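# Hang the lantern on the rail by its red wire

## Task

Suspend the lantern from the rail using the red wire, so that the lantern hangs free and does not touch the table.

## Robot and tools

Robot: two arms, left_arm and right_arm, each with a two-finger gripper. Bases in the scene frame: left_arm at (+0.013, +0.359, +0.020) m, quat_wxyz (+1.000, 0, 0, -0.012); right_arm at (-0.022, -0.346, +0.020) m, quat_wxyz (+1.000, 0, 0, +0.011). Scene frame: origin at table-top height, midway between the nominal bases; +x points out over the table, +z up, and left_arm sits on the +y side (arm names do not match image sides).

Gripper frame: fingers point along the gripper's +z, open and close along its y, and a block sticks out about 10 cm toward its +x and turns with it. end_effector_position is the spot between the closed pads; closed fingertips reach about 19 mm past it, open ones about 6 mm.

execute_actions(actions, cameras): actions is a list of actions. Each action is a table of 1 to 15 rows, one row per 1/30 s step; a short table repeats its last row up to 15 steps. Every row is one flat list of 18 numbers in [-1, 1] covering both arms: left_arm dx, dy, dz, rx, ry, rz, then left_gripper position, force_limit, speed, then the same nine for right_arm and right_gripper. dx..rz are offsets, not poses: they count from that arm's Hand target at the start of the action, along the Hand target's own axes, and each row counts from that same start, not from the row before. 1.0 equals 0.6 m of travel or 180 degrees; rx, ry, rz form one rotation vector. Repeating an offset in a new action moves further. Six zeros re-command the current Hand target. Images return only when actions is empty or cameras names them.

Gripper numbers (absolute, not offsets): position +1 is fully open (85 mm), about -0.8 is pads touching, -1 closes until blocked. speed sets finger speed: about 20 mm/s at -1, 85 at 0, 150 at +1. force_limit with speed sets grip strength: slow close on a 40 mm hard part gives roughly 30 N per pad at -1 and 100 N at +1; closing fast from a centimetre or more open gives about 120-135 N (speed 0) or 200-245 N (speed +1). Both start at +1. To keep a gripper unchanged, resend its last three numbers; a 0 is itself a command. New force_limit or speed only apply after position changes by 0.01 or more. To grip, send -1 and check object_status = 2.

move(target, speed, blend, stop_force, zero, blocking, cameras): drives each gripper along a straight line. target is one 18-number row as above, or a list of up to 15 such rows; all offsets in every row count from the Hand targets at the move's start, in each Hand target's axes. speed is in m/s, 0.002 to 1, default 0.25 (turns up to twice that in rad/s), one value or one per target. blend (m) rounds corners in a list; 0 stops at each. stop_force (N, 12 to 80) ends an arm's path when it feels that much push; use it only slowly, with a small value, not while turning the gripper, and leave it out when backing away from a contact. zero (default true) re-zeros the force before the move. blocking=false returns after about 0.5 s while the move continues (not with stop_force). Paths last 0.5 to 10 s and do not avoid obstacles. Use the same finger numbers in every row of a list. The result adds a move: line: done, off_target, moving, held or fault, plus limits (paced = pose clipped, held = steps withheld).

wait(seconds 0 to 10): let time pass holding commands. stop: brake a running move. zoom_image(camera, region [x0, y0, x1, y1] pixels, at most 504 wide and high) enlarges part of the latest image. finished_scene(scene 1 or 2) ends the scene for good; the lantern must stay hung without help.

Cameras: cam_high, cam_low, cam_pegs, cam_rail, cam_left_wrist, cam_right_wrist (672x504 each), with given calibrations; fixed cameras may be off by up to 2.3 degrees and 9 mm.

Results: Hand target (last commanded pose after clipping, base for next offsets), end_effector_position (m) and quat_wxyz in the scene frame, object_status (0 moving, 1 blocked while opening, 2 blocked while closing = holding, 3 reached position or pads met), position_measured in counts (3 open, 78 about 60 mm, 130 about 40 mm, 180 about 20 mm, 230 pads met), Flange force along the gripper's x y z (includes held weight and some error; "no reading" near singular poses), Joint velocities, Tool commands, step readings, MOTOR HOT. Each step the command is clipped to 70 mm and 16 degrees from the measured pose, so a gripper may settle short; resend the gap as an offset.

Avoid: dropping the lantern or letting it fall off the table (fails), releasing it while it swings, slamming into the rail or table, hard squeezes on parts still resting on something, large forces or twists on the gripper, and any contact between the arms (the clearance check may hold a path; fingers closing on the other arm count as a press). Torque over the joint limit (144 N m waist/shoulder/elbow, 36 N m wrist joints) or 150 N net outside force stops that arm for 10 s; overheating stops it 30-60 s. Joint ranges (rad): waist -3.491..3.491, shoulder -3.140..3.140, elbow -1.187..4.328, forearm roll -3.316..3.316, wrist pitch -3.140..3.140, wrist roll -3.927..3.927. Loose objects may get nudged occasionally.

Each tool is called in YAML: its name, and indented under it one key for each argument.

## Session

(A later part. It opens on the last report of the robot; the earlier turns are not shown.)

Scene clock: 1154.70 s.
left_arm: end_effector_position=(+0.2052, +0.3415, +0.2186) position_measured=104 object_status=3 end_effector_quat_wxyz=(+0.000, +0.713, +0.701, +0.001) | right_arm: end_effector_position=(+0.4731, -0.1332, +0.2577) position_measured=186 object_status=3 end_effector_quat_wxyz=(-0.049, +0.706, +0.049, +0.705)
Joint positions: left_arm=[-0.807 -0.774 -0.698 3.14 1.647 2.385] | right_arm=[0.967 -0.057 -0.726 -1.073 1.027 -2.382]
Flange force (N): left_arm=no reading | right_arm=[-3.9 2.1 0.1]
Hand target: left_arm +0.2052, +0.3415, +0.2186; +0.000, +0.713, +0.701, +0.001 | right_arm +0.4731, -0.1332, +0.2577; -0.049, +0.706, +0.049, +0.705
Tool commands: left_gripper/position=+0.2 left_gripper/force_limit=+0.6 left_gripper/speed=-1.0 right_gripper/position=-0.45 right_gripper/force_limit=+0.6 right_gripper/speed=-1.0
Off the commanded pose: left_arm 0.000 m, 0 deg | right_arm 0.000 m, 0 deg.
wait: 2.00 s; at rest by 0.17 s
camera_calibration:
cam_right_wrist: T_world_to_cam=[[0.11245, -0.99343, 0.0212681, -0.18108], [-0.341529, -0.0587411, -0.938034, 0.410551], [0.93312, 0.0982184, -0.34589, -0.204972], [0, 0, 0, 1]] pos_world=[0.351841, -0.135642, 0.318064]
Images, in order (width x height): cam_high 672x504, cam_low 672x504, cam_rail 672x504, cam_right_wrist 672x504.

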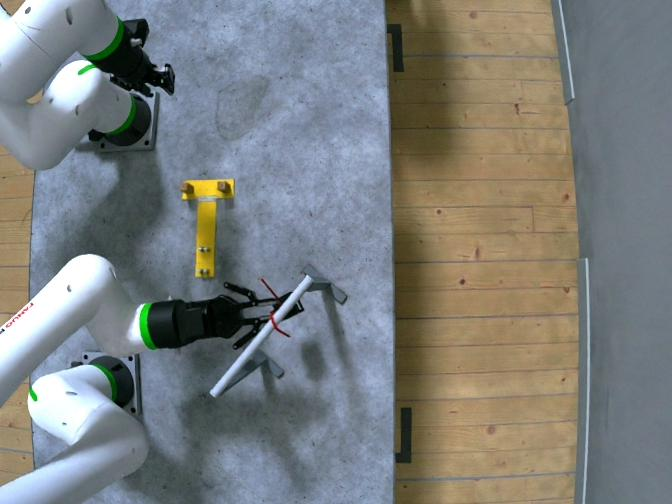

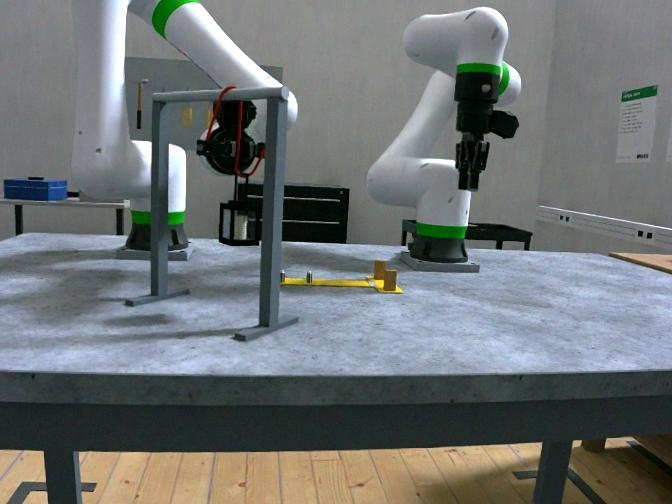

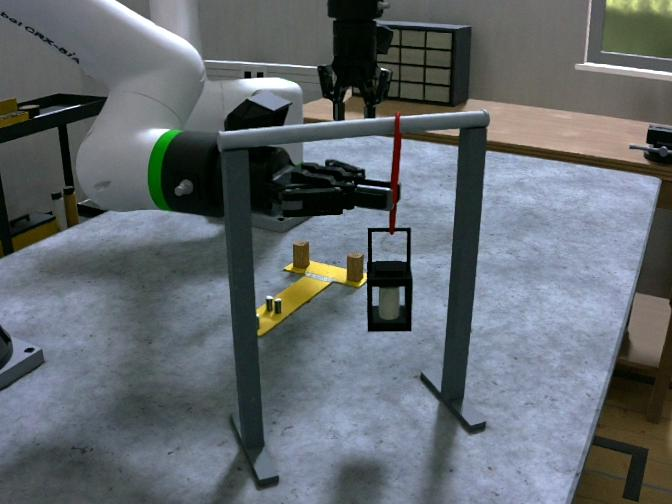

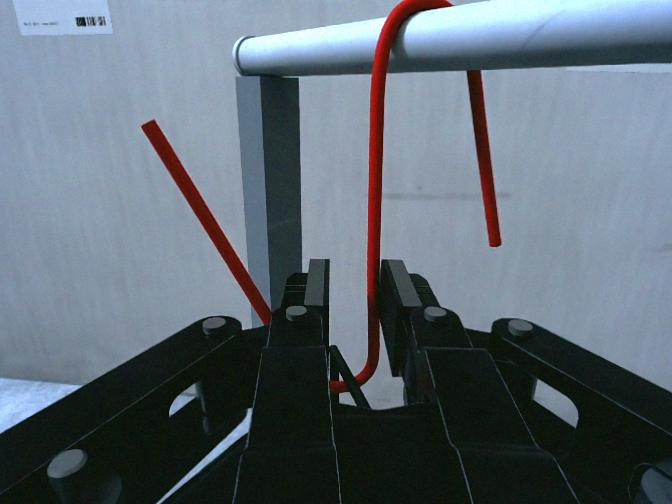

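move:
  target:
    - [0,0,0,0,0,0,0.2,0.6,-1,0,0.006,0,0,0,0,-0.45,0.6,-1]
    - [0,0,0,0,0,0,0.2,0.6,-1,0,0.006,-0.1,0,0,0,-0.45,0.6,-1]
  speed: 0.03
  cameras: ["cam_high","cam_rail","cam_right_wrist","cam_low"]

Scene clock: 1164.07 s.
left_arm: end_effector_position=(+0.2052, +0.3415, +0.2186) position_measured=104 object_status=3 end_effector_quat_wxyz=(+0.000, +0.713, +0.701, +0.001) | right_arm: end_effector_position=(+0.4142, -0.1451, +0.2577) position_measured=186 object_status=3 end_effector_quat_wxyz=(-0.049, +0.706, +0.049, +0.705)
Joint positions: left_arm=[-0.807 -0.774 -0.698 3.14 1.647 2.385] | right_arm=[1.103 -0.205 -0.824 -1.205 1.105 -2.278]
Flange force (N): left_arm=no reading | right_arm=[-3.9 1.3 1.1]
Hand target: left_arm +0.2052, +0.3415, +0.2186; +0.000, +0.713, +0.701, +0.001 | right_arm +0.4141, -0.1451, +0.2577; -0.049, +0.706, +0.049, +0.705
Off the commanded pose: left_arm 0.000 m, 0 deg | right_arm 0.000 m, 0 deg.
move: done
camera_calibration:
cam_right_wrist: T_world_to_cam=[[0.112484, -0.993424, 0.0213611, -0.18632], [-0.341516, -0.0588395, -0.938032, 0.389811], [0.933121, 0.0982187, -0.345889, -0.148808], [0, 0, 0, 1]] pos_world=[0.292941, -0.147543, 0.318164]
Images, in order (width x height): cam_high 672x504, cam_low 672x504, cam_rail 672x504, cam_right_wrist 672x504.

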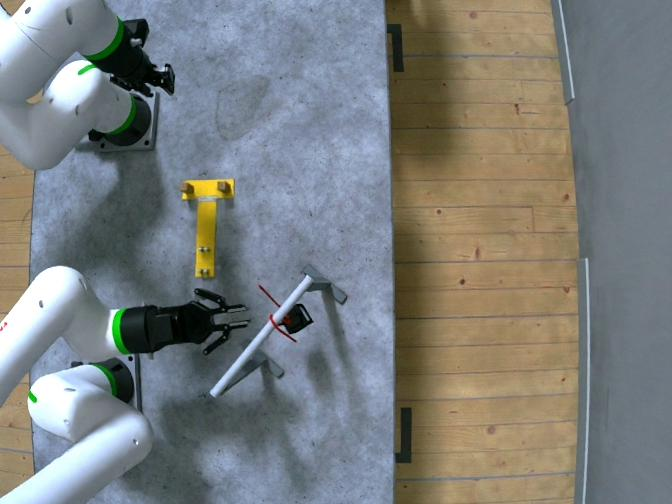

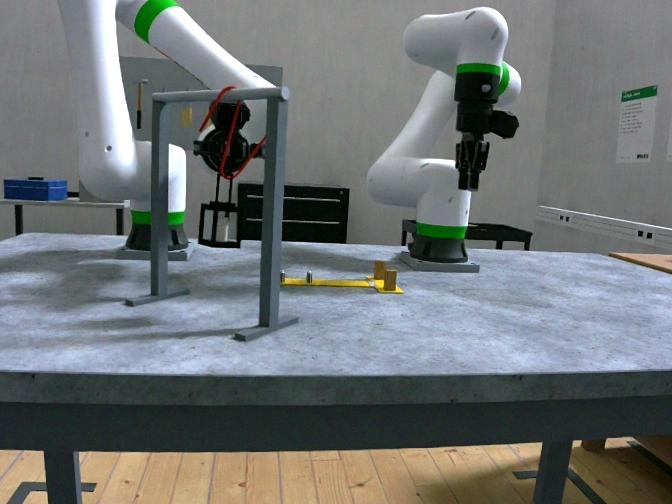

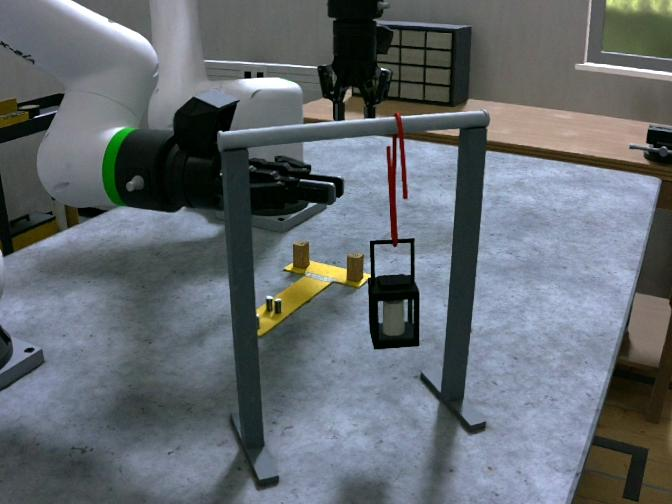

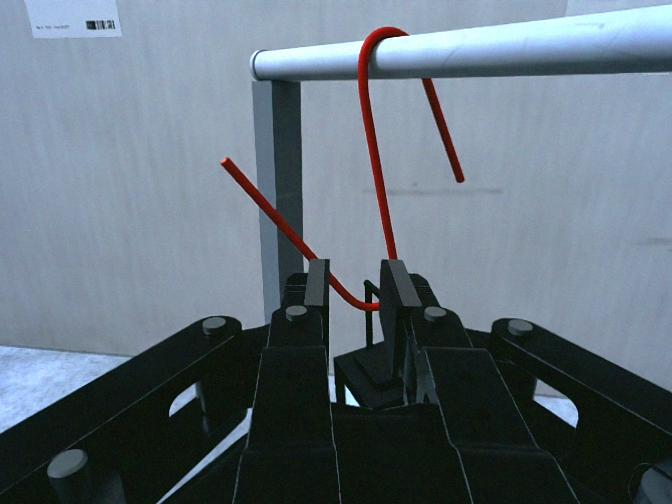

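Hanging free. Back off a little and verify.

move:
  target: [0,0,0,0,0,0,0.2,0.6,-1,0,-0.05,-0.1,0,0,0,-0.45,0.6,-1]
  speed: 0.1
  cameras: ["cam_rail","cam_low"]

zoom_image:
  camera: "cam_rail"
  region: [300, 40, 520, 380]

Scene clock: 1167.73 s.
left_arm: end_effector_position=(+0.2052, +0.3415, +0.2186) position_measured=104 object_status=3 end_effector_quat_wxyz=(+0.000, +0.713, +0.701, +0.001) | right_arm: end_effector_position=(+0.3506, -0.1237, +0.2578) position_measured=186 object_status=3 end_effector_quat_wxyz=(-0.049, +0.706, +0.049, +0.705)
Joint positions: left_arm=[-0.807 -0.774 -0.698 3.14 1.647 2.385] | right_arm=[1.344 -0.244 -0.833 -1.375 1.286 -2.188]
Flange force (N): left_arm=no reading | right_arm=[-3.5 1.1 -0.6]
Hand target: left_arm +0.2052, +0.3415, +0.2186; +0.000, +0.713, +0.701, +0.001 | right_arm +0.3506, -0.1237, +0.2578; -0.049, +0.706, +0.049, +0.705
Off the commanded pose: left_arm 0.000 m, 0 deg | right_arm 0.000 m, 0 deg.
move: done
Images, in order (width x height): cam_low 672x504, cam_rail 672x504.

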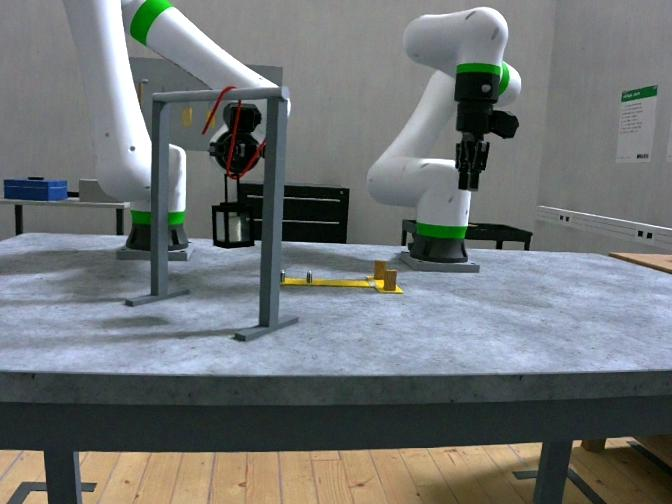

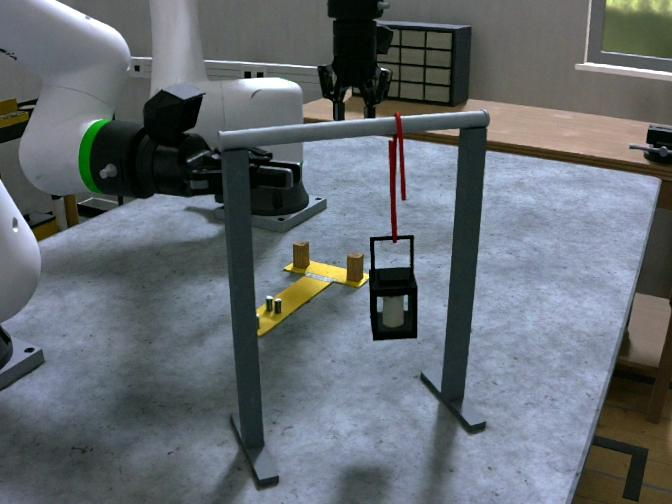

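Scaled by 1.482 from the camera's 672x504 image, which has a finer 960x720 frame.

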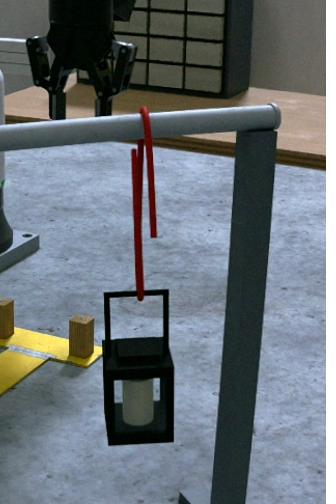

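finished_scene:
  scene: 1

The scene is finished: the task was done.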